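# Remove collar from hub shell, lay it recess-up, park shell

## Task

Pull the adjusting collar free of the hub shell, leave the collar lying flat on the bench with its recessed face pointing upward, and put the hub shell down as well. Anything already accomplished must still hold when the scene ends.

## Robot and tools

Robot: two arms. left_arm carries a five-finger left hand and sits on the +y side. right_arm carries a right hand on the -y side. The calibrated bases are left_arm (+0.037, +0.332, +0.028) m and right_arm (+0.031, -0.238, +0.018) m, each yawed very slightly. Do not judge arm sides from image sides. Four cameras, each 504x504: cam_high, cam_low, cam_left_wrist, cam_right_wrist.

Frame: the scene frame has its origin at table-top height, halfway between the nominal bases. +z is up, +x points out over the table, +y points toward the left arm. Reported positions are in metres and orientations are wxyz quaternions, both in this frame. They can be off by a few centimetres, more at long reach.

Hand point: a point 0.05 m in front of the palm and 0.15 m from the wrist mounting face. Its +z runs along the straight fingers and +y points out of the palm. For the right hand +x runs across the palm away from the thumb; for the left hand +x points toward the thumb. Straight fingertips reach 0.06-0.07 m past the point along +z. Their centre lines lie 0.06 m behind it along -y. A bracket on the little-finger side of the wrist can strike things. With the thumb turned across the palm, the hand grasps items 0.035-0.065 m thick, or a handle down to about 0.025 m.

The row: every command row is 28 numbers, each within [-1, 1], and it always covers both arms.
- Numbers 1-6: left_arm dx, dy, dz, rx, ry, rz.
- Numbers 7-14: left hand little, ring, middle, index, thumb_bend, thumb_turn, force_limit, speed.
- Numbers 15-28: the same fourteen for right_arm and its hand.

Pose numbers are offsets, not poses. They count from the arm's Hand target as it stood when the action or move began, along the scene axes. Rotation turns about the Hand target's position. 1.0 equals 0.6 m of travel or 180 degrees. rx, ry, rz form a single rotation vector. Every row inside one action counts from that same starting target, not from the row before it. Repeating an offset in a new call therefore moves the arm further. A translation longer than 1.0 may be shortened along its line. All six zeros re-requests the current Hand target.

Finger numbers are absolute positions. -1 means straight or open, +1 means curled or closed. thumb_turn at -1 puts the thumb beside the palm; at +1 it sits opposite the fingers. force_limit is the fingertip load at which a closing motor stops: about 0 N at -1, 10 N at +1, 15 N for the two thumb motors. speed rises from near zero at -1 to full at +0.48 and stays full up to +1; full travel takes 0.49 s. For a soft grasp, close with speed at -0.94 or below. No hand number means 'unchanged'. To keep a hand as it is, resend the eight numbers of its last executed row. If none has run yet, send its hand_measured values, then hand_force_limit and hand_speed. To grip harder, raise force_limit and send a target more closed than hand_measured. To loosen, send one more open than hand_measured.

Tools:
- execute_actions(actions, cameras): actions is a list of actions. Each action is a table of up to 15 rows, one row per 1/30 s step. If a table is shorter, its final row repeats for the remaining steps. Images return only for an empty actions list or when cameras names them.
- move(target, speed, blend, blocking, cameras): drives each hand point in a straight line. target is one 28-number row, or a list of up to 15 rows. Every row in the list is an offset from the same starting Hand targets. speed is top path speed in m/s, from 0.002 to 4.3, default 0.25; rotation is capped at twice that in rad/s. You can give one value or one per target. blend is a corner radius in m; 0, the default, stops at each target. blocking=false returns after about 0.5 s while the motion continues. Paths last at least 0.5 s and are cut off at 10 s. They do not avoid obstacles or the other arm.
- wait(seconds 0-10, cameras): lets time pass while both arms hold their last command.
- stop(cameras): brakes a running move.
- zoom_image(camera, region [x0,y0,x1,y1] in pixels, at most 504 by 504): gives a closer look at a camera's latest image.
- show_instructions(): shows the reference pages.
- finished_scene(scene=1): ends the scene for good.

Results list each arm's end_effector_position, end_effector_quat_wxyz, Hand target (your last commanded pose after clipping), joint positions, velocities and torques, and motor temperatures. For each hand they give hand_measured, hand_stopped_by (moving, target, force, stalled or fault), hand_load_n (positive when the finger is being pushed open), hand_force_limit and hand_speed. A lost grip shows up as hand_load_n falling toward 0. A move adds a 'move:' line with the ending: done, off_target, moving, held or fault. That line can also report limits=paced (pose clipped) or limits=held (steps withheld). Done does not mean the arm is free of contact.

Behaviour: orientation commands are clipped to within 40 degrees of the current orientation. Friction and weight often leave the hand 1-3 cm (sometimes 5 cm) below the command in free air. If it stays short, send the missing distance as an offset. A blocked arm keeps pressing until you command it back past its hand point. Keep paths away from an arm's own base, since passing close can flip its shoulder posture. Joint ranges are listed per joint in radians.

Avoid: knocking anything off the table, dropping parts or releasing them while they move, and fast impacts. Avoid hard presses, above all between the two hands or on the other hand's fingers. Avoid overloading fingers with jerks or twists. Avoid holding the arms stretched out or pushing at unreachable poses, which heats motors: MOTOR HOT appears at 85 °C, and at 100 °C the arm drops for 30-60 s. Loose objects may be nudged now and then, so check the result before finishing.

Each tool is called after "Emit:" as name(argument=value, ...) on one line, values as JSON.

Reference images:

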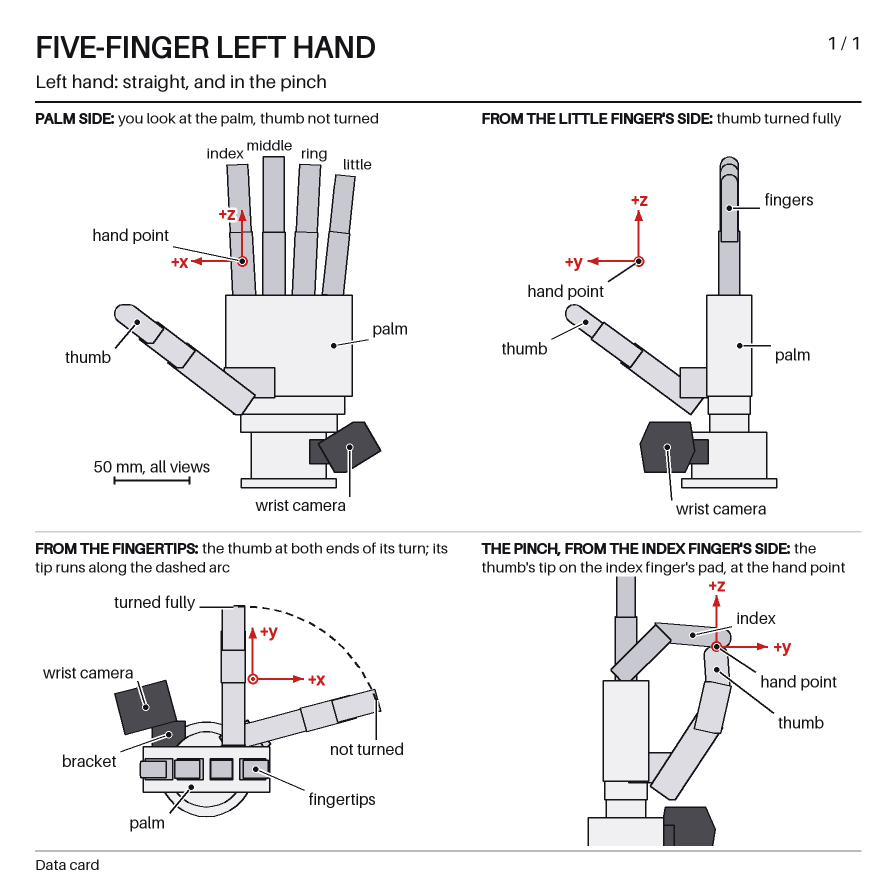

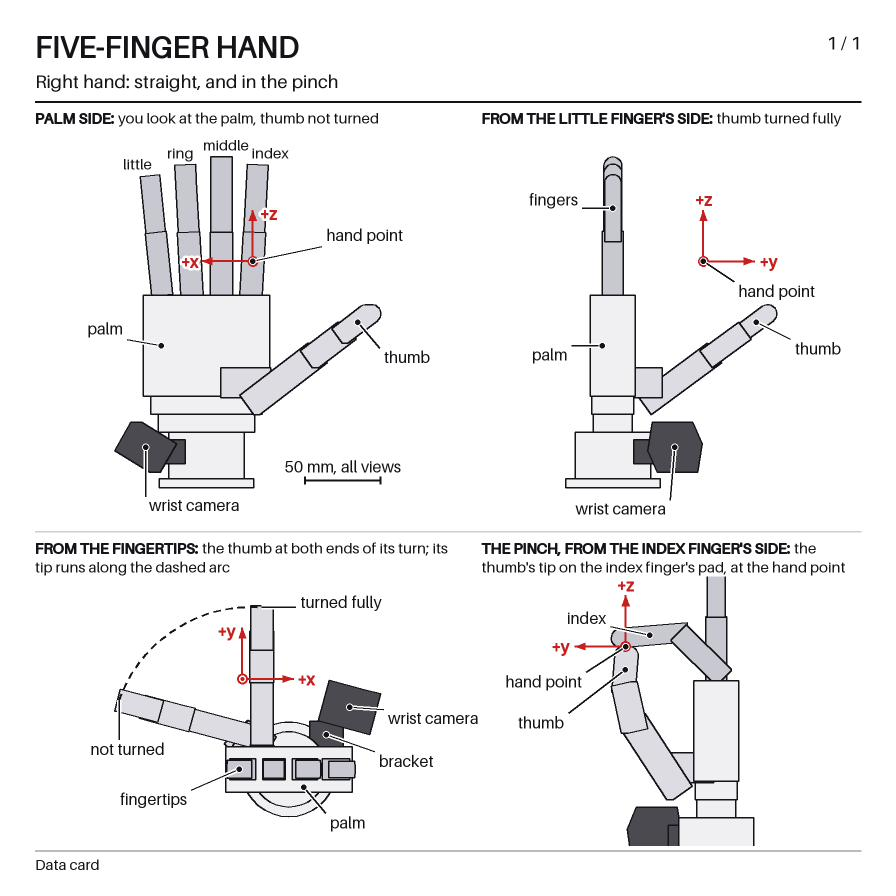

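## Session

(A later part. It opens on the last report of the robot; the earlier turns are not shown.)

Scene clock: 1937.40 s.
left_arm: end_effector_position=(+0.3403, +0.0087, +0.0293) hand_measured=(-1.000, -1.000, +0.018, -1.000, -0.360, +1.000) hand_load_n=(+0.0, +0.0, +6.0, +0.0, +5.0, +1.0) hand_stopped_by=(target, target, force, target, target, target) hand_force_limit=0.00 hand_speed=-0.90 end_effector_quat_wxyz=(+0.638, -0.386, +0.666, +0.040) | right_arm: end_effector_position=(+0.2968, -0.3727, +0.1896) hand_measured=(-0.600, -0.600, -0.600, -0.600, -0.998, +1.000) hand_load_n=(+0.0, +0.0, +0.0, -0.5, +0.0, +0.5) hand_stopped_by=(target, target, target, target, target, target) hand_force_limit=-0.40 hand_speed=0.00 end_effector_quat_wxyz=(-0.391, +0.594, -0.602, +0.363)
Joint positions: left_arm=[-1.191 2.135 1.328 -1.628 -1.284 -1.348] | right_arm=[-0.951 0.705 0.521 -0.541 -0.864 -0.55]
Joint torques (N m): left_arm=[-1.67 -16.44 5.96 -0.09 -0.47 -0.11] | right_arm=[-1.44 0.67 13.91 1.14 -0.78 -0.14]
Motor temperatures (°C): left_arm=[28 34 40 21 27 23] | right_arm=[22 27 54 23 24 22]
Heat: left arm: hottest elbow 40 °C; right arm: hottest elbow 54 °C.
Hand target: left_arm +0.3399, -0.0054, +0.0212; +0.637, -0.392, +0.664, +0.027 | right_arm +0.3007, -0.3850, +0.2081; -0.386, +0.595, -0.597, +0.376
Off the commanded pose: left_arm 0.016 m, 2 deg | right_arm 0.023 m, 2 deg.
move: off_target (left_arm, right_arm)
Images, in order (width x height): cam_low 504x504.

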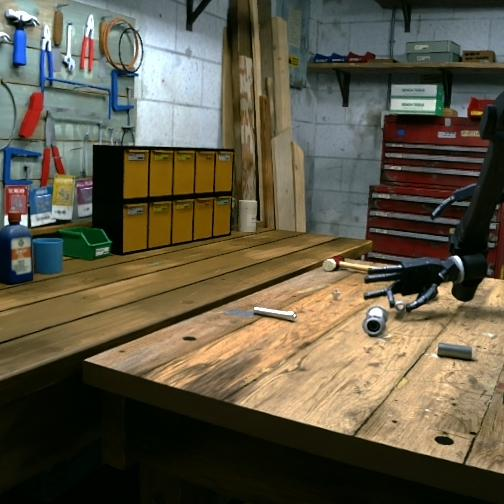

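Emit:
move(target=[0,0,-0.015,0,0,0,-1,-1,0.35,-1,-0.36,1,0.0,-0.9,0,0,0,0,0,0,-0.6,-0.6,-0.6,-0.6,-1,1,-0.4,0], speed=0.04, cameras=["cam_low"])

Emit:
zoom_image(camera="cam_low", region=[370, 270, 430, 330])

Scene clock: 1942.40 s.
left_arm: end_effector_position=(+0.3404, +0.0084, +0.0211) hand_measured=(-1.000, -1.000, +0.018, -1.000, -0.360, +1.000) hand_load_n=(+0.0, +0.0, +6.0, +0.0, +4.5, +1.0) hand_stopped_by=(target, target, force, target, target, target) hand_force_limit=0.00 hand_speed=-0.90 end_effector_quat_wxyz=(+0.637, -0.387, +0.665, +0.040) | right_arm: end_effector_position=(+0.2968, -0.3727, +0.1896) hand_measured=(-0.600, -0.600, -0.600, -0.600, -0.998, +1.000) hand_load_n=(+0.0, +0.0, +0.0, +0.0, +0.0, +0.0) hand_stopped_by=(target, target, target, target, target, target) hand_force_limit=-0.40 hand_speed=0.00 end_effector_quat_wxyz=(-0.391, +0.594, -0.602, +0.363)
Joint positions: left_arm=[-1.191 2.151 1.328 -1.611 -1.284 -1.348] | right_arm=[-0.951 0.705 0.521 -0.541 -0.864 -0.55]
Joint torques (N m): left_arm=[-1.73 -16.56 5.94 -0.13 -0.46 -0.1] | right_arm=[-1.38 0.73 13.91 1.1 -0.77 -0.13]
Heat: left arm: hottest elbow 40 °C; right arm: hottest elbow 54 °C.
Hand target: left_arm +0.3399, -0.0053, +0.0122; +0.637, -0.392, +0.664, +0.027 | right_arm +0.3007, -0.3850, +0.2081; -0.386, +0.595, -0.597, +0.376
Off the commanded pose: left_arm 0.016 m, 2 deg | right_arm 0.023 m, 2 deg.
move: off_target (left_arm, right_arm)
Images, in order (width x height): cam_low 504x504.

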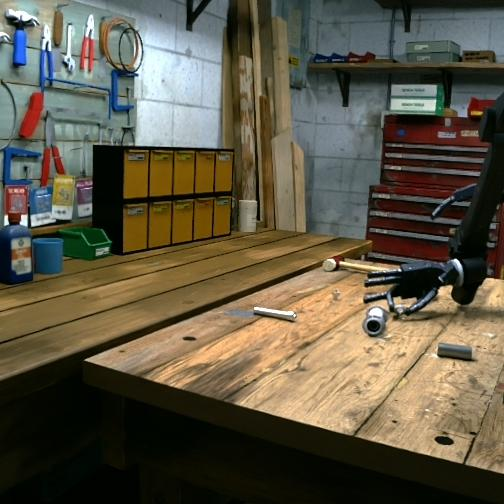

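Scaled by 8.400 from the camera's 504x504 image, which has a finer 720x720 frame.

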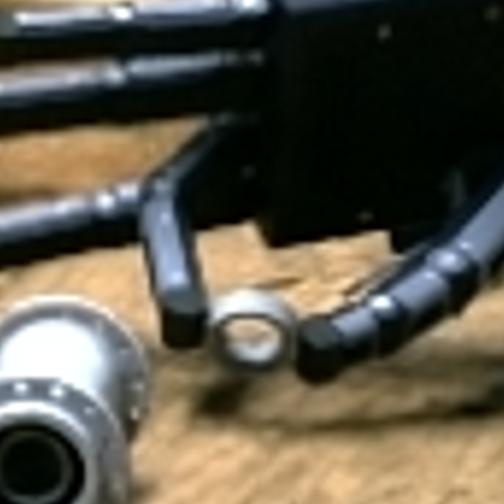

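Emit:
move(target=[0,0,-0.011,0,0,0,-1,-1,0.35,-1,-0.36,1,0.0,-0.9,0,0,0,0,0,0,-0.6,-0.6,-0.6,-0.6,-1,1,-0.4,0], speed=0.04, cameras=["cam_low"])

Emit:
zoom_image(camera="cam_low", region=[370, 270, 430, 330])

Scene clock: 1948.50 s.
left_arm: end_effector_position=(+0.3404, +0.0084, +0.0147) hand_measured=(-1.000, -1.000, +0.018, -1.000, -0.360, +1.000) hand_load_n=(+0.0, +0.0, +6.0, +0.0, +5.0, +1.0) hand_stopped_by=(target, target, force, target, target, target) hand_force_limit=0.00 hand_speed=-0.90 end_effector_quat_wxyz=(+0.637, -0.387, +0.665, +0.040) | right_arm: end_effector_position=(+0.2968, -0.3727, +0.1896) hand_measured=(-0.600, -0.600, -0.600, -0.600, -0.998, +1.000) hand_load_n=(+0.0, +0.0, +0.0, +0.0, +0.0, +0.0) hand_stopped_by=(target, target, target, target, target, target) hand_force_limit=-0.40 hand_speed=0.00 end_effector_quat_wxyz=(-0.391, +0.594, -0.602, +0.363)
Joint positions: left_arm=[-1.191 2.163 1.328 -1.599 -1.284 -1.348] | right_arm=[-0.951 0.705 0.521 -0.541 -0.864 -0.55]
Joint torques (N m): left_arm=[-2.02 -16.15 5.9 -0.13 -0.46 -0.11] | right_arm=[-1.38 0.79 13.93 1.11 -0.77 -0.14]
Heat: left arm: hottest elbow 40 °C; right arm: hottest elbow 54 °C.
Hand target: left_arm +0.3399, -0.0053, +0.0055; +0.637, -0.392, +0.664, +0.027 | right_arm +0.3007, -0.3850, +0.2081; -0.386, +0.595, -0.597, +0.376
Off the commanded pose: left_arm 0.017 m, 2 deg | right_arm 0.023 m, 2 deg.
move: off_target (left_arm, right_arm)
Images, in order (width x height): cam_low 504x504.

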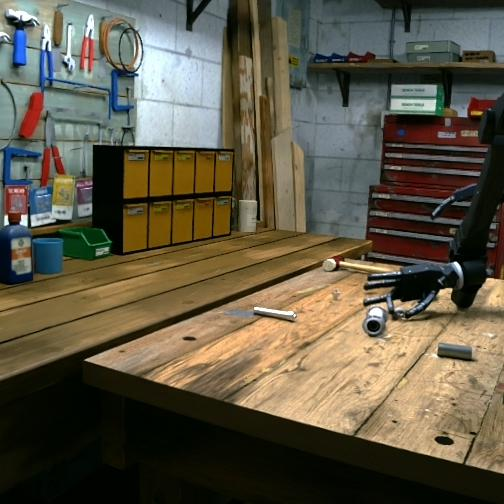

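Scaled by 8.400 from the camera's 504x504 image, which has a finer 720x720 frame.

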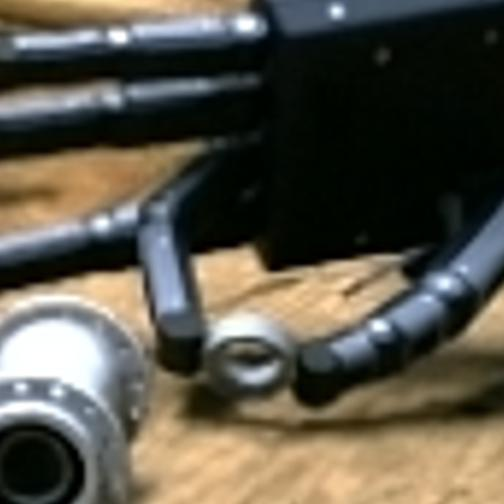

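Emit:
move(target=[0,0,-0.01,0,0,0,-1,-1,0.35,-1,-0.36,1,0.0,-0.9,0,0,0,0,0,0,-0.6,-0.6,-0.6,-0.6,-1,1,-0.4,0], speed=0.04, cameras=["cam_low","cam_left_wrist"])

Emit:
zoom_image(camera="cam_low", region=[370, 270, 430, 330])

Emit:
zoom_image(camera="cam_left_wrist", region=[120, 90, 270, 240])

Scene clock: 1957.30 s.
left_arm: end_effector_position=(+0.3407, +0.0072, +0.0104) hand_measured=(-1.000, -1.000, +0.018, -1.000, -0.360, +1.000) hand_load_n=(+0.0, +0.0, +5.5, +0.0, +4.5, +1.0) hand_stopped_by=(target, target, force, target, target, target) hand_force_limit=0.00 hand_speed=-0.90 end_effector_quat_wxyz=(+0.637, -0.388, +0.665, +0.038) | right_arm: end_effector_position=(+0.2968, -0.3727, +0.1896) hand_measured=(-0.600, -0.600, -0.600, -0.600, -0.998, +1.000) hand_load_n=(+0.0, +0.0, +0.0, +0.0, +0.0, +0.0) hand_stopped_by=(target, target, target, target, target, target) hand_force_limit=-0.40 hand_speed=0.00 end_effector_quat_wxyz=(-0.391, +0.594, -0.602, +0.363)
Joint positions: left_arm=[-1.191 2.171 1.331 -1.589 -1.283 -1.348] | right_arm=[-0.951 0.705 0.521 -0.541 -0.864 -0.55]
Joint torques (N m): left_arm=[-2.02 -15.85 5.67 -0.12 -0.53 -0.09] | right_arm=[-1.26 0.73 13.9 1.13 -0.77 -0.15]
Heat: left arm: hottest elbow 40 °C; right arm: hottest elbow 54 °C.
Hand target: left_arm +0.3399, -0.0053, -0.0005; +0.637, -0.391, +0.664, +0.027 | right_arm +0.3007, -0.3850, +0.2081; -0.386, +0.595, -0.597, +0.376
Off the commanded pose: left_arm 0.017 m, 1 deg | right_arm 0.023 m, 2 deg.
move: off_target (left_arm, right_arm)
Images, in order (width x height): cam_low 504x504, cam_left_wrist 504x504.

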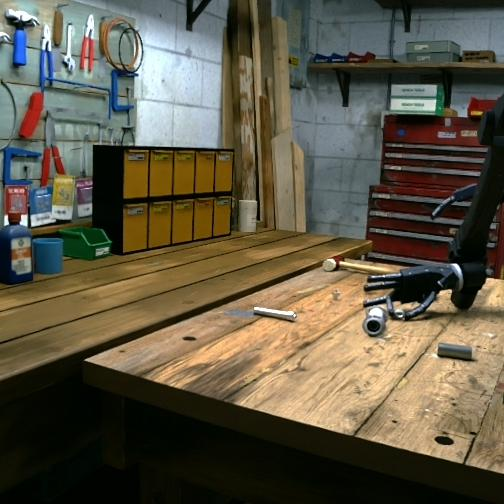

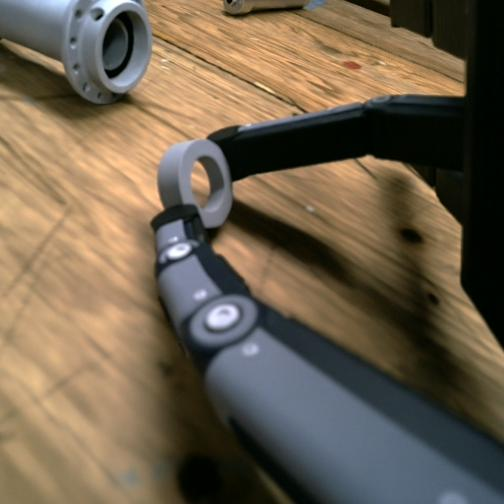

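Scaled by 8.400 from the camera's 504x504 image, which has a finer 720x720 frame.

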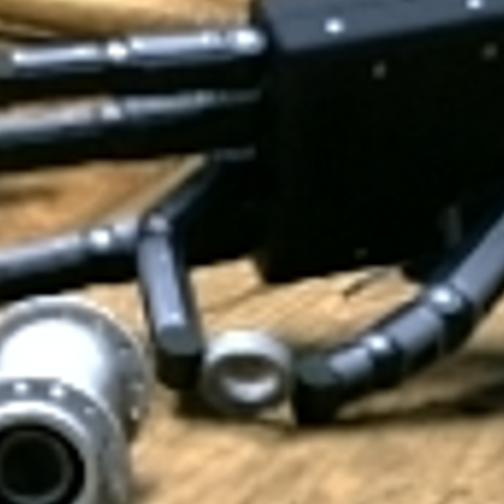

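Scaled by 3.360 from the camera's 504x504 image, which has a finer 720x720 frame.

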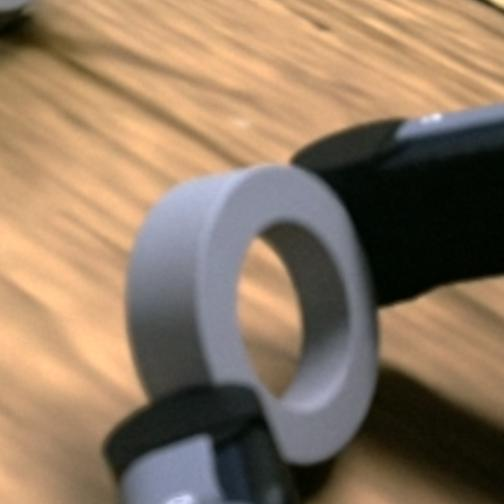

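Emit:
move(target=[0.0039,-0.0162,0,0,0,0,-1,-1,0.35,-1,-0.36,1,0.0,-0.9,0,0,0,0,0,0,-0.6,-0.6,-0.6,-0.6,-1,1,-0.4,0], speed=0.03, cameras=["cam_low","cam_left_wrist"])

Scene clock: 1971.23 s.
left_arm: end_effector_position=(+0.3445, -0.0028, +0.0095) hand_measured=(-1.000, -1.000, +0.018, -1.000, -0.362, +1.000) hand_load_n=(+0.0, +0.0, +6.0, -0.5, +5.5, -2.5) hand_stopped_by=(target, target, force, target, target, target) hand_force_limit=0.00 hand_speed=-0.90 end_effector_quat_wxyz=(+0.636, -0.393, +0.663, +0.032) | right_arm: end_effector_position=(+0.2968, -0.3727, +0.1896) hand_measured=(-0.600, -0.600, -0.600, -0.600, -0.998, +1.000) hand_load_n=(+0.0, +0.0, +0.0, +0.0, +0.0, +0.0) hand_stopped_by=(target, target, target, target, target, target) hand_force_limit=-0.40 hand_speed=0.00 end_effector_quat_wxyz=(-0.391, +0.594, -0.602, +0.363)
Joint positions: left_arm=[-1.191 2.183 1.361 -1.591 -1.282 -1.348] | right_arm=[-0.951 0.705 0.521 -0.541 -0.864 -0.55]
Joint torques (N m): left_arm=[-2.02 -16.21 6.09 -0.8 -0.47 -0.11] | right_arm=[-1.38 0.67 13.94 1.1 -0.77 -0.14]
Heat: left arm: hottest elbow 39 °C; right arm: hottest elbow 54 °C.
Hand target: left_arm +0.3423, -0.0151, -0.0004; +0.637, -0.391, +0.664, +0.027 | right_arm +0.3007, -0.3850, +0.2081; -0.386, +0.595, -0.597, +0.376
Off the commanded pose: left_arm 0.016 m, 1 deg | right_arm 0.023 m, 2 deg.
move: off_target (left_arm, right_arm)
Images, in order (width x height): cam_low 504x504, cam_left_wrist 504x504.

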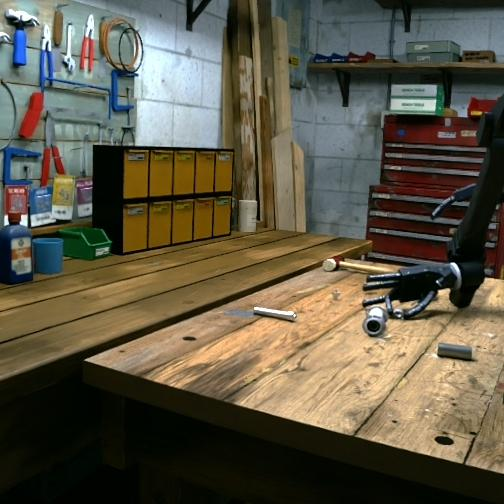

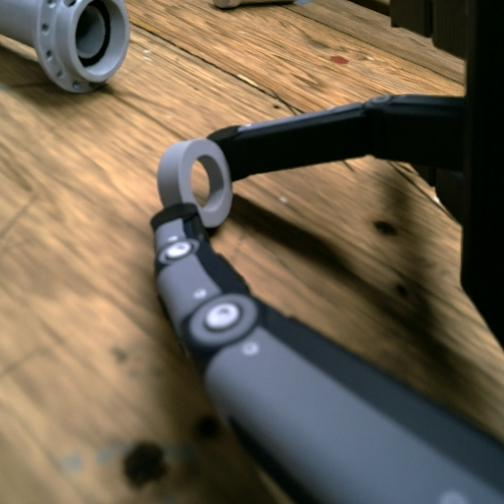

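Emit:
zoom_image(camera="cam_left_wrist", region=[120, 90, 270, 240])

Emit:
zoom_image(camera="cam_low", region=[350, 260, 450, 340])

Scaled by 3.360 from the camera's 504x504 image, which has a finer 720x720 frame.

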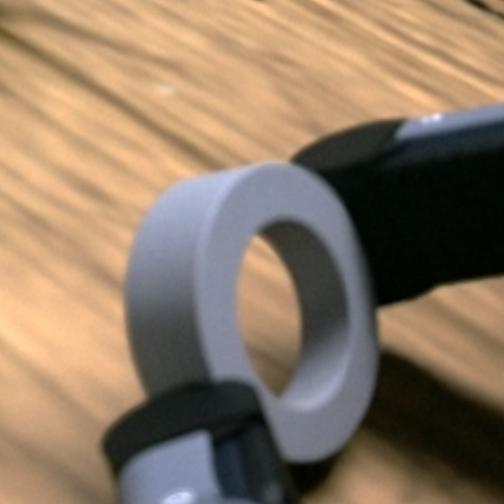

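Scaled by 5.040 from the camera's 504x504 image, which has a finer 720x720 frame.

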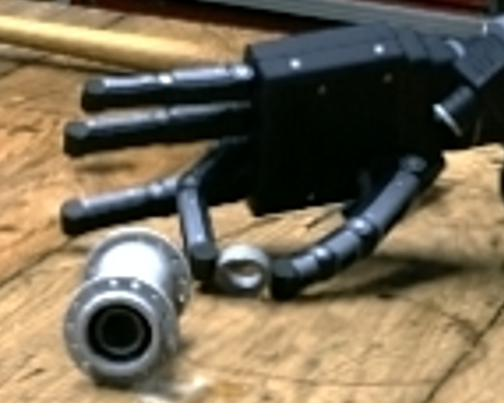

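Emit:
move(target=[0.003,-0.0162,-0.0083,0,0,0,-1,-1,0.35,-1,-0.36,1,0.0,-0.9,0,0,0,0,0,0,-0.6,-0.6,-0.6,-0.6,-1,1,-0.4,0], speed=0.03, cameras=["cam_low","cam_left_wrist"])

Emit:
zoom_image(camera="cam_left_wrist", region=[120, 90, 270, 240])

Emit:
zoom_image(camera="cam_low", region=[370, 270, 430, 330])

Scene clock: 1981.30 s.
left_arm: end_effector_position=(+0.3479, -0.0117, +0.0093) hand_measured=(-1.000, -1.000, +0.018, -1.000, -0.362, +1.000) hand_load_n=(+0.0, +0.0, +6.0, +0.0, +5.5, -3.5) hand_stopped_by=(target, target, force, target, target, target) hand_force_limit=0.00 hand_speed=-0.90 end_effector_quat_wxyz=(+0.636, -0.392, +0.664, +0.034) | right_arm: end_effector_position=(+0.2968, -0.3727, +0.1896) hand_measured=(-0.600, -0.600, -0.600, -0.600, -0.998, +1.000) hand_load_n=(+0.0, +0.0, +0.0, +0.0, -0.5, +0.5) hand_stopped_by=(target, target, target, target, target, target) hand_force_limit=-0.40 hand_speed=0.00 end_effector_quat_wxyz=(-0.391, +0.594, -0.602, +0.363)
Joint positions: left_arm=[-1.191 2.203 1.399 -1.613 -1.282 -1.348] | right_arm=[-0.951 0.705 0.521 -0.541 -0.864 -0.55]
Joint torques (N m): left_arm=[-1.73 -15.85 6.2 -0.58 -0.41 -0.2] | right_arm=[-1.38 0.67 13.94 1.13 -0.77 -0.14]
Heat: left arm: hottest elbow 39 °C; right arm: hottest elbow 54 °C.
Hand target: left_arm +0.3440, -0.0248, -0.0054; +0.637, -0.392, +0.664, +0.027 | right_arm +0.3007, -0.3850, +0.2081; -0.386, +0.595, -0.597, +0.376
Off the commanded pose: left_arm 0.020 m, 1 deg | right_arm 0.023 m, 2 deg.
move: off_target (left_arm, right_arm)
Images, in order (width x height): cam_low 504x504, cam_left_wrist 504x504.

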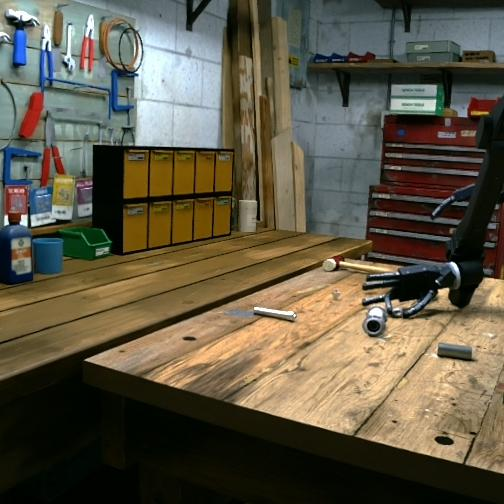

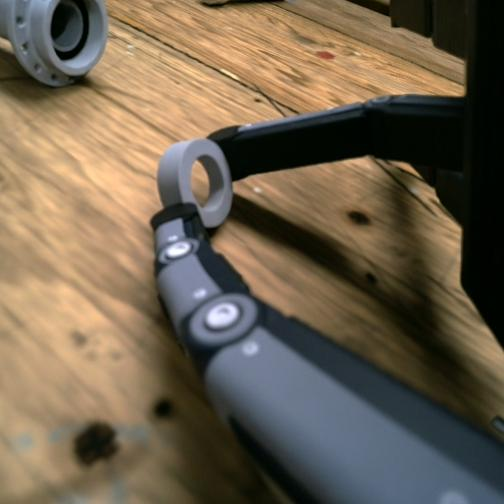

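Scaled by 3.360 from the camera's 504x504 image, which has a finer 720x720 frame.

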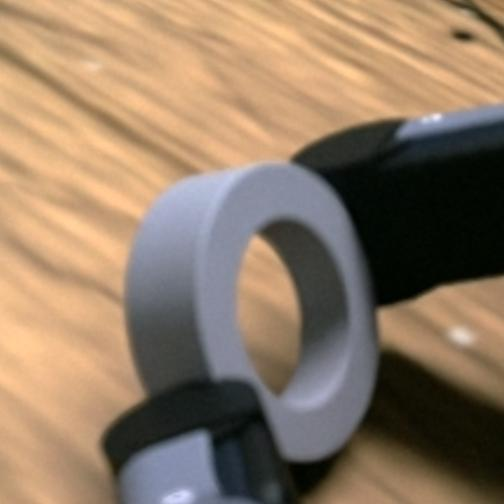

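Scaled by 8.400 from the camera's 504x504 image, which has a finer 720x720 frame.

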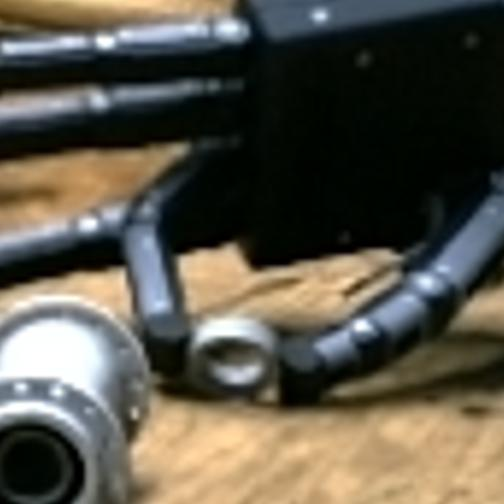

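Emit:
move(target=[0.001,-0.003,-0.008,0,0,0,-1,-1,0.013,-1,-0.36,1,0.0,-0.9,0,0,0,0,0,0,-0.6,-0.6,-0.6,-0.6,-1,1,-0.4,0], speed=0.03, cameras=["cam_left_wrist"])

Emit:
zoom_image(camera="cam_left_wrist", region=[120, 90, 270, 240])

Scene clock: 1987.10 s.
left_arm: end_effector_position=(+0.3485, -0.0136, +0.0088) hand_measured=(-1.000, -1.000, +0.012, -1.000, -0.362, +1.000) hand_load_n=(+0.0, +0.0, +3.5, +0.0, +3.5, -5.5) hand_stopped_by=(target, target, target, target, target, target) hand_force_limit=0.00 hand_speed=-0.90 end_effector_quat_wxyz=(+0.636, -0.393, +0.664, +0.034) | right_arm: end_effector_position=(+0.2968, -0.3727, +0.1896) hand_measured=(-0.600, -0.600, -0.600, -0.600, -0.998, +1.000) hand_load_n=(+0.0, +0.0, +0.0, +0.0, +0.0, +0.0) hand_stopped_by=(target, target, target, target, target, target) hand_force_limit=-0.40 hand_speed=0.00 end_effector_quat_wxyz=(-0.391, +0.594, -0.602, +0.363)
Joint positions: left_arm=[-1.191 2.207 1.406 -1.616 -1.281 -1.348] | right_arm=[-0.951 0.705 0.521 -0.541 -0.864 -0.55]
Joint torques (N m): left_arm=[-2.08 -15.21 6.23 -0.4 -0.42 -0.21] | right_arm=[-1.32 0.73 13.93 1.16 -0.77 -0.13]
Heat: left arm: hottest elbow 39 °C; right arm: hottest elbow 54 °C.
Hand target: left_arm +0.3447, -0.0266, -0.0103; +0.637, -0.392, +0.664, +0.027 | right_arm +0.3007, -0.3850, +0.2081; -0.386, +0.595, -0.597, +0.376
Off the commanded pose: left_arm 0.023 m, 1 deg | right_arm 0.023 m, 2 deg.
move: off_target (left_arm, right_arm)
Images, in order (width x height): cam_left_wrist 504x504.

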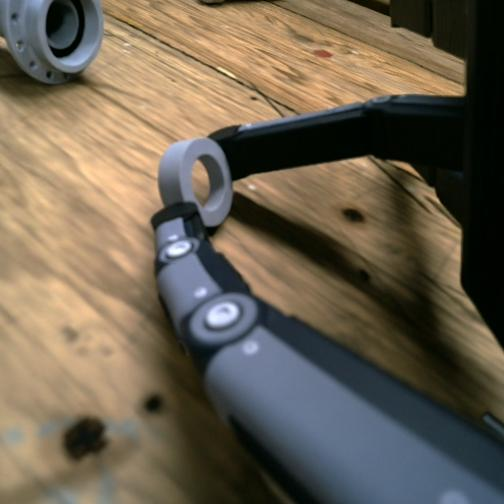

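Scaled by 3.360 from the camera's 504x504 image, which has a finer 720x720 frame.

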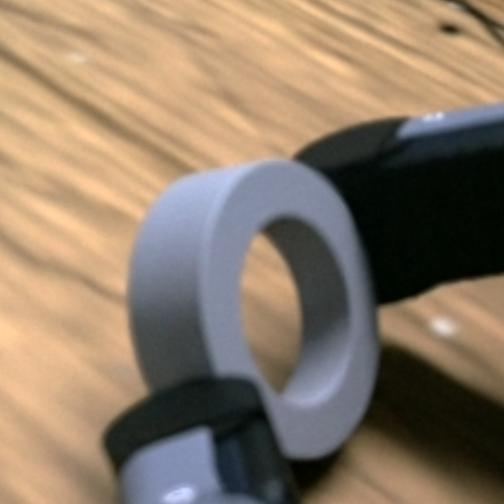

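Emit:
move(target=[0.002,-0.016,0,0,0,0,-1,-1,0.009,-1,-0.36,1,0.0,-0.9,0,0,0,0,0,0,-0.6,-0.6,-0.6,-0.6,-1,1,-0.4,0], speed=0.03, cameras=["cam_left_wrist"])

Emit:
zoom_image(camera="cam_left_wrist", region=[120, 90, 270, 240])

Scene clock: 1992.70 s.
left_arm: end_effector_position=(+0.3516, -0.0231, +0.0091) hand_measured=(-1.000, -1.000, +0.008, -1.000, -0.360, +1.000) hand_load_n=(+0.0, +0.0, +2.5, +0.0, +2.0, -4.0) hand_stopped_by=(target, target, target, target, target, target) hand_force_limit=0.00 hand_speed=-0.90 end_effector_quat_wxyz=(+0.635, -0.392, +0.664, +0.035) | right_arm: end_effector_position=(+0.2968, -0.3727, +0.1896) hand_measured=(-0.600, -0.600, -0.600, -0.600, -0.998, +1.000) hand_load_n=(+0.0, +0.0, +0.0, +0.0, -0.5, +0.0) hand_stopped_by=(target, target, target, target, target, target) hand_force_limit=-0.40 hand_speed=0.00 end_effector_quat_wxyz=(-0.391, +0.594, -0.602, +0.363)
Joint positions: left_arm=[-1.192 2.226 1.445 -1.638 -1.279 -1.348] | right_arm=[-0.951 0.705 0.521 -0.541 -0.864 -0.55]
Joint torques (N m): left_arm=[-2.37 -15.38 6.09 -0.5 -0.38 -0.29] | right_arm=[-1.44 0.67 13.94 1.16 -0.77 -0.14]
Heat: left arm: hottest elbow 39 °C; right arm: hottest elbow 54 °C.
Hand target: left_arm +0.3459, -0.0360, -0.0103; +0.637, -0.391, +0.664, +0.027 | right_arm +0.3007, -0.3850, +0.2081; -0.386, +0.595, -0.597, +0.376
Off the commanded pose: left_arm 0.024 m, 1 deg | right_arm 0.023 m, 2 deg.
move: off_target (left_arm, right_arm)
Images, in order (width x height): cam_left_wrist 504x504.

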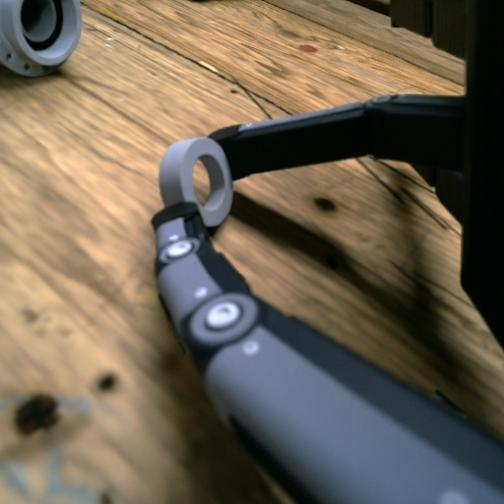

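Scaled by 3.360 from the camera's 504x504 image, which has a finer 720x720 frame.

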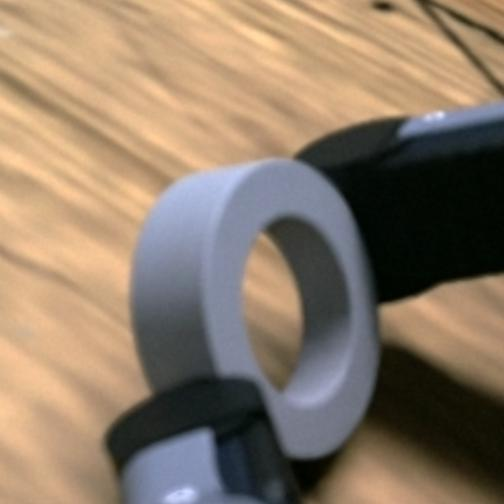

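Emit:
move(target=[[0,0,0.075,0,0,0,-1,-1,0.016,-1,-0.36,1,0.0,-0.9,0,0,0,0,0,0,-0.6,-0.6,-0.6,-0.6,-1,1,-0.4,0],[0,0,0.075,0.0647,0.0157,0,-1,-1,0.016,-1,-0.36,1,0.0,-0.9,0,0,0,0,0,0,-0.6,-0.6,-0.6,-0.6,-1,1,-0.4,0]], speed=0.05, cameras=["cam_low","cam_left_wrist"])

Emit:
zoom_image(camera="cam_left_wrist", region=[120, 90, 270, 240])

Emit:
zoom_image(camera="cam_low", region=[360, 250, 450, 340])

Scene clock: 2029.97 s.
left_arm: end_effector_position=(+0.3496, -0.0248, +0.0363) hand_measured=(-1.000, -1.000, +0.014, -1.000, -0.360, +1.000) hand_load_n=(+0.0, +0.0, +4.5, +0.0, +4.0, +1.0) hand_stopped_by=(target, target, force, target, target, target) hand_force_limit=0.00 hand_speed=-0.90 end_effector_quat_wxyz=(+0.635, -0.332, +0.693, +0.079) | right_arm: end_effector_position=(+0.2968, -0.3727, +0.1896) hand_measured=(-0.600, -0.600, -0.600, -0.600, -0.998, +1.000) hand_load_n=(+0.0, +0.0, +0.0, +0.0, +0.0, +0.0) hand_stopped_by=(target, target, target, target, target, target) hand_force_limit=-0.40 hand_speed=0.00 end_effector_quat_wxyz=(-0.391, +0.594, -0.602, +0.363)
Joint positions: left_arm=[-1.2 2.204 1.469 -1.685 -1.292 -1.191] | right_arm=[-0.951 0.705 0.521 -0.541 -0.864 -0.55]
Joint torques (N m): left_arm=[-1.9 -18.02 6.41 -1.42 -0.61 0.17] | right_arm=[-1.26 0.73 13.93 1.1 -0.77 -0.14]
Motor temperatures (°C): left_arm=[28 36 39 21 27 23] | right_arm=[22 27 55 23 24 22]
Heat: left arm: hottest elbow 39 °C; right arm: hottest elbow 55 °C.
Hand target: left_arm +0.3459, -0.0360, +0.0348; +0.656, -0.324, +0.673, +0.104 | right_arm +0.3007, -0.3850, +0.2081; -0.386, +0.595, -0.597, +0.376
Off the commanded pose: left_arm 0.012 m, 4 deg | right_arm 0.023 m, 2 deg.
joint sent to its limit (left arm) — joint 4 (wrist pitch), lower limit. The joint targets are off in orientation, not in position.
move: off_target (left_arm, right_arm)
Images, in order (width x height): cam_low 504x504, cam_left_wrist 504x504.

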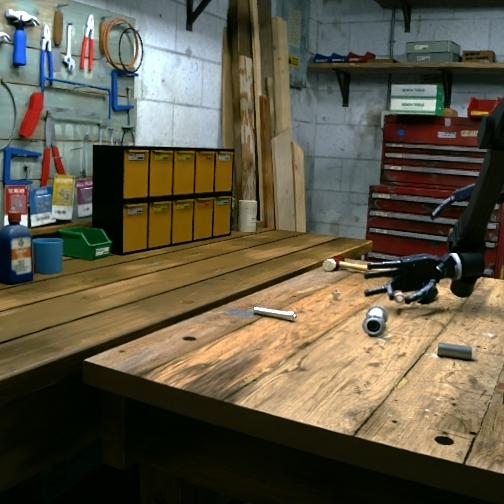

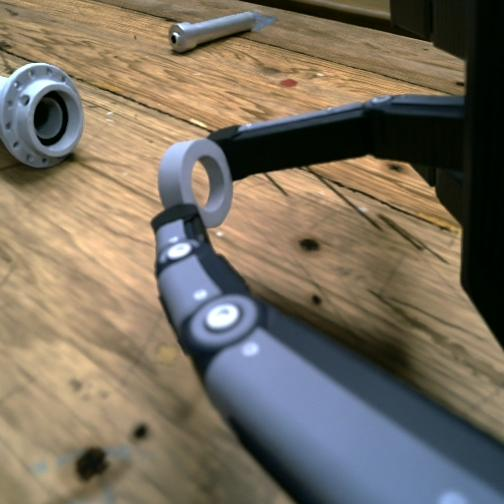

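Scaled by 3.360 from the camera's 504x504 image, which has a finer 720x720 frame.

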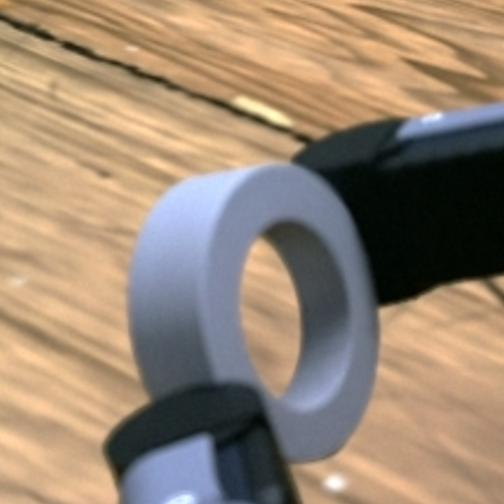

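Scaled by 5.600 from the camera's 504x504 image, which has a finer 720x720 frame.

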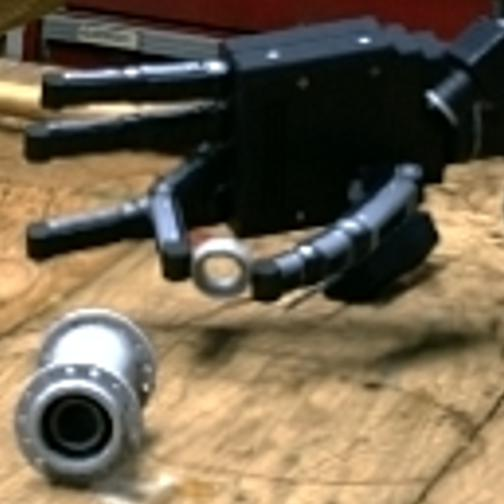

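Emit:
move(target=[[0,0,-0.06,0,0,0,-1,-1,0.016,-1,-0.36,1,0.0,-0.9,0,0,0,0,0,0,-0.6,-0.6,-0.6,-0.6,-1,1,-0.4,0],[0,0,-0.075,0,0,0,-1,-1,0.016,-1,-0.36,1,0.0,-0.9,0,0,0,0,0,0,-0.6,-0.6,-0.6,-0.6,-1,1,-0.4,0]], speed=0.03, cameras=["cam_left_wrist"])

Emit:
zoom_image(camera="cam_left_wrist", region=[120, 90, 270, 240])

Scene clock: 2046.87 s.
left_arm: end_effector_position=(+0.3534, -0.0352, +0.0177) hand_measured=(-1.000, -1.000, +0.014, -1.000, -0.360, +1.000) hand_load_n=(+0.0, +0.0, +4.5, +0.0, +4.0, +0.5) hand_stopped_by=(target, target, force, target, target, target) hand_force_limit=0.00 hand_speed=-0.90 end_effector_quat_wxyz=(+0.637, -0.341, +0.687, +0.072) | right_arm: end_effector_position=(+0.2968, -0.3727, +0.1896) hand_measured=(-0.600, -0.600, -0.600, -0.600, -0.998, +1.000) hand_load_n=(+0.0, +0.0, +0.0, +0.0, +0.0, +0.0) hand_stopped_by=(target, target, target, target, target, target) hand_force_limit=-0.40 hand_speed=0.00 end_effector_quat_wxyz=(-0.391, +0.594, -0.602, +0.363)
Joint positions: left_arm=[-1.2 2.26 1.513 -1.693 -1.293 -1.235] | right_arm=[-0.951 0.705 0.521 -0.541 -0.864 -0.55]
Joint torques (N m): left_arm=[-1.85 -14.45 5.16 -0.95 -0.55 -0.11] | right_arm=[-1.32 0.67 13.91 1.13 -0.76 -0.13]
Motor temperatures (°C): left_arm=[28 35 38 21 27 23] | right_arm=[22 27 55 23 24 22]
Heat: left arm: hottest elbow 38 °C; right arm: hottest elbow 55 °C.
Hand target: left_arm +0.3459, -0.0361, -0.0103; +0.656, -0.324, +0.673, +0.103 | right_arm +0.3007, -0.3850, +0.2081; -0.386, +0.595, -0.597, +0.376
Off the commanded pose: left_arm 0.029 m, 5 deg | right_arm 0.023 m, 2 deg.
joint sent to its limit (left arm) — joint 4 (wrist pitch), lower limit. The joint targets are off in orientation, not in position.
move: off_target (left_arm, right_arm)
Images, in order (width x height): cam_left_wrist 504x504.

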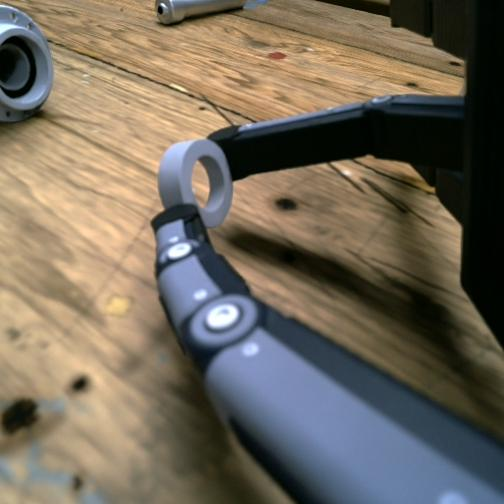

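Scaled by 3.360 from the camera's 504x504 image, which has a finer 720x720 frame.

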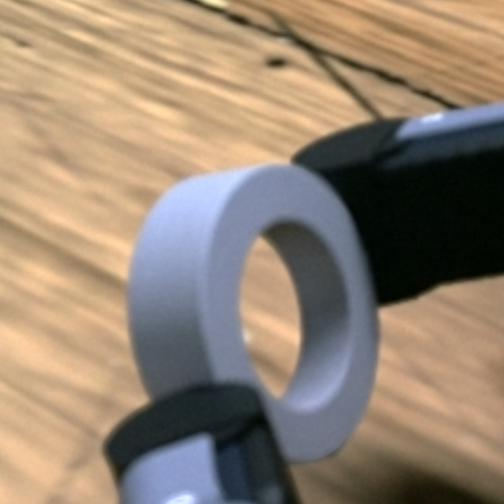

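Emit:
move(target=[-0.006,0.005,-0.02,0,0,0,-1,-1,0.016,-1,-0.36,1,0.0,-0.9,0,0,0,0,0,0,-0.6,-0.6,-0.6,-0.6,-1,1,-0.4,0], speed=0.03, cameras=["cam_left_wrist"])

Emit:
zoom_image(camera="cam_left_wrist", region=[120, 90, 270, 240])

Scene clock: 2053.53 s.
left_arm: end_effector_position=(+0.3528, -0.0366, +0.0159) hand_measured=(-1.000, -1.000, +0.014, -1.000, -0.360, +1.000) hand_load_n=(+0.0, +0.0, +4.5, +0.0, +4.0, +1.0) hand_stopped_by=(target, target, force, target, target, target) hand_force_limit=0.00 hand_speed=-0.90 end_effector_quat_wxyz=(+0.638, -0.349, +0.683, +0.065) | right_arm: end_effector_position=(+0.2968, -0.3727, +0.1896) hand_measured=(-0.600, -0.600, -0.600, -0.600, -0.998, +1.000) hand_load_n=(+0.0, +0.0, +0.0, +0.0, +0.0, +0.0) hand_stopped_by=(target, target, target, target, target, target) hand_force_limit=-0.40 hand_speed=0.00 end_effector_quat_wxyz=(-0.391, +0.594, -0.602, +0.363)
Joint positions: left_arm=[-1.202 2.261 1.513 -1.694 -1.29 -1.262] | right_arm=[-0.951 0.705 0.521 -0.541 -0.864 -0.55]
Joint torques (N m): left_arm=[-1.96 -12.51 4.71 -0.98 -0.47 -0.13] | right_arm=[-1.32 0.79 13.94 1.16 -0.77 -0.14]
Motor temperatures (°C): left_arm=[28 35 38 21 27 23] | right_arm=[22 27 55 23 24 22]
Heat: left arm: hottest elbow 38 °C; right arm: hottest elbow 55 °C.
Hand target: left_arm +0.3422, -0.0331, -0.0223; +0.656, -0.324, +0.673, +0.104 | right_arm +0.3007, -0.3850, +0.2081; -0.386, +0.595, -0.597, +0.376
Off the commanded pose: left_arm 0.040 m, 6 deg | right_arm 0.023 m, 2 deg.
joint sent to its limit (left arm) — joint 4 (wrist pitch), lower limit. The joint targets are off in orientation, not in position.
move: off_target (left_arm, right_arm)
Images, in order (width x height): cam_left_wrist 504x504.

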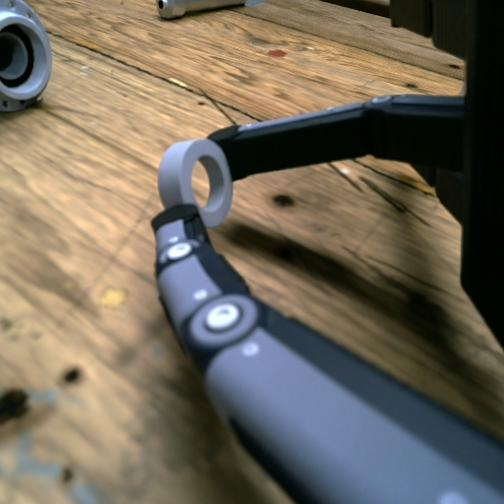

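Scaled by 3.360 from the camera's 504x504 image, which has a finer 720x720 frame.

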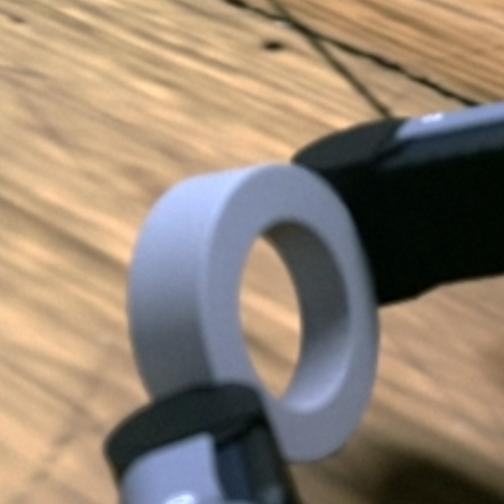

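Emit:
wait(seconds=0.1, cameras=["cam_high","cam_low"])

Emit:
zoom_image(camera="cam_low", region=[350, 220, 504, 340])

Emit:
zoom_image(camera="cam_high", region=[150, 200, 400, 450])

Scene clock: 2059.63 s.
left_arm: end_effector_position=(+0.3528, -0.0366, +0.0159) hand_measured=(-1.000, -1.000, +0.014, -1.000, -0.360, +1.000) hand_load_n=(+0.0, +0.0, +4.5, +0.0, +4.0, +1.0) hand_stopped_by=(target, target, force, target, target, target) hand_force_limit=0.00 hand_speed=-0.90 end_effector_quat_wxyz=(+0.638, -0.349, +0.683, +0.064) | right_arm: end_effector_position=(+0.2968, -0.3727, +0.1896) hand_measured=(-0.600, -0.600, -0.600, -0.600, -0.998, +1.000) hand_load_n=(+0.0, +0.0, +0.0, +0.0, +0.0, +0.0) hand_stopped_by=(target, target, target, target, target, target) hand_force_limit=-0.40 hand_speed=0.00 end_effector_quat_wxyz=(-0.391, +0.594, -0.602, +0.363)
Joint positions: left_arm=[-1.202 2.261 1.513 -1.694 -1.29 -1.262] | right_arm=[-0.951 0.705 0.521 -0.541 -0.864 -0.55]
Joint torques (N m): left_arm=[-2.08 -12.57 4.7 -1.03 -0.46 -0.09] | right_arm=[-1.38 0.62 13.9 1.13 -0.77 -0.13]
Motor temperatures (°C): left_arm=[28 35 38 21 27 23] | right_arm=[22 27 55 23 24 22]
Heat: left arm: hottest elbow 38 °C; right arm: hottest elbow 55 °C.
Hand target: left_arm +0.3422, -0.0331, -0.0223; +0.656, -0.324, +0.673, +0.104 | right_arm +0.3007, -0.3850, +0.2081; -0.386, +0.595, -0.597, +0.376
Off the commanded pose: left_arm 0.040 m, 6 deg | right_arm 0.023 m, 2 deg.
wait: 0.10 s; at rest from the start
Images, in order (width x height): cam_high 504x504, cam_low 504x504.

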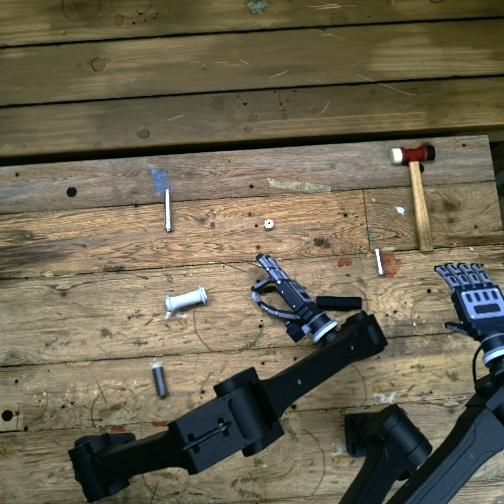

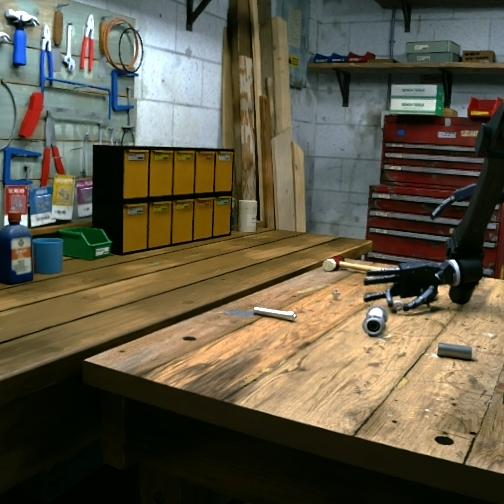

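Scaled by 3.273 from the camera's 504x504 image, which has a finer 720x720 frame.

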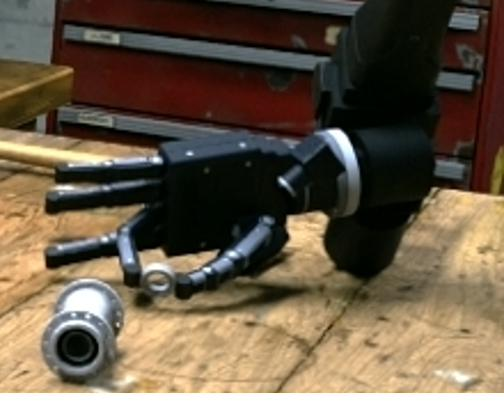

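Scaled by 2.016 from the camera's 504x504 image, which has a finer 720x720 frame.

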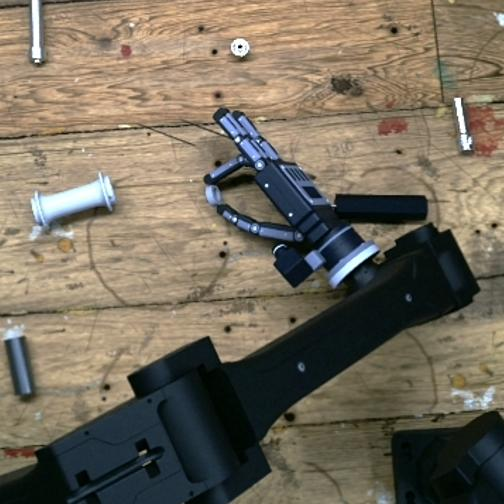

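Emit:
move(target=[[0.006,-0.005,0.12,0,0,0,-1,-1,0.03,-1,-0.36,1,0.0,-0.9,0,0,0,0,0,0,-0.6,-0.6,-0.6,-0.6,-1,1,-0.4,0],[0.006,-0.005,0.12,0,0,0,-1,-1,0.03,-0.2,-0.36,1,-0.4,-0.5,0,0,0,0,0,0,-0.6,-0.6,-0.6,-0.6,-1,1,-0.4,0]], speed=0.1, cameras=["cam_low","cam_left_wrist"])

Emit:
zoom_image(camera="cam_left_wrist", region=[120, 90, 270, 240])

Scene clock: 2104.10 s.
left_arm: end_effector_position=(+0.3520, -0.0337, +0.0453) hand_measured=(-1.000, -1.000, +0.022, -0.200, -0.362, +1.000) hand_load_n=(+0.0, +0.0, +7.0, +0.0, +6.0, +1.5) hand_stopped_by=(target, target, force, target, target, target) hand_force_limit=-0.40 hand_speed=-0.50 end_effector_quat_wxyz=(+0.634, -0.328, +0.696, +0.078) | right_arm: end_effector_position=(+0.2968, -0.3727, +0.1896) hand_measured=(-0.600, -0.600, -0.600, -0.600, -0.998, +1.000) hand_load_n=(+0.0, +0.0, +0.0, +0.0, +0.0, +0.0) hand_stopped_by=(target, target, target, target, target, target) hand_force_limit=-0.40 hand_speed=0.00 end_effector_quat_wxyz=(-0.391, +0.594, -0.602, +0.363)
Joint positions: left_arm=[-1.202 2.199 1.496 -1.694 -1.294 -1.163] | right_arm=[-0.951 0.705 0.521 -0.541 -0.864 -0.55]
Joint torques (N m): left_arm=[-1.73 -21.13 4.14 -0.92 -0.61 0.15] | right_arm=[-1.44 0.73 13.93 1.13 -0.77 -0.13]
Motor temperatures (°C): left_arm=[28 34 37 21 27 23] | right_arm=[22 27 55 23 24 22]
Heat: left arm: hottest elbow 37 °C; right arm: hottest elbow 55 °C.
Hand target: left_arm +0.3458, -0.0362, +0.0499; +0.657, -0.324, +0.673, +0.103 | right_arm +0.3007, -0.3850, +0.2081; -0.386, +0.595, -0.597, +0.376
Off the commanded pose: left_arm 0.008 m, 5 deg | right_arm 0.023 m, 2 deg.
joint sent to its limit (left arm) — joint 4 (wrist pitch), lower limit. The joint targets are off in orientation, not in position.
move: off_target (left_arm, right_arm); target 2's new numbers were sent with left_arm's hand 0.008 m and 5 deg from that target
Images, in order (width x height): cam_low 504x504, cam_left_wrist 504x504.

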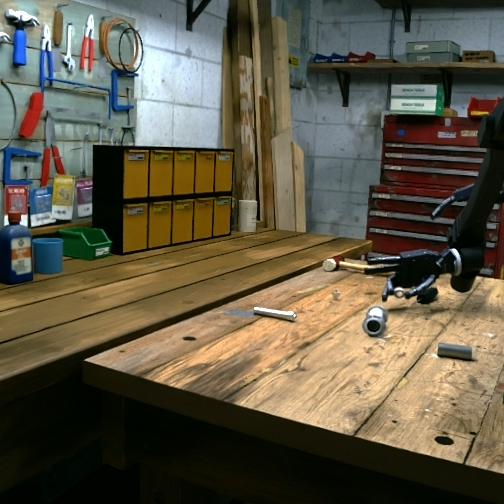

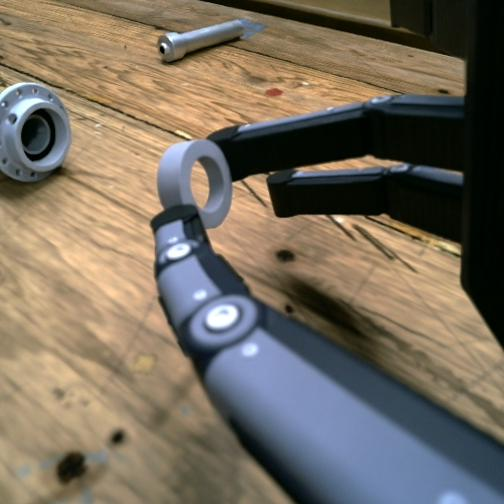

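Scaled by 3.360 from the camera's 504x504 image, which has a finer 720x720 frame.

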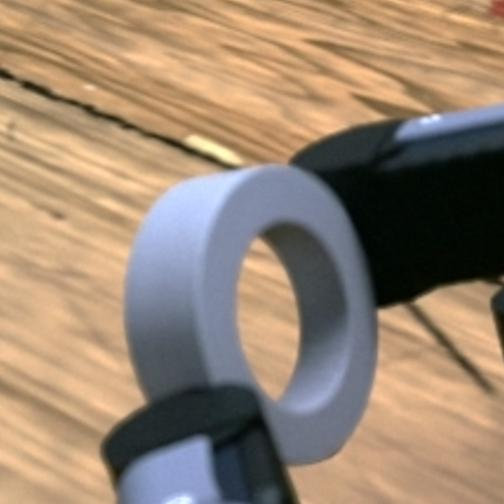

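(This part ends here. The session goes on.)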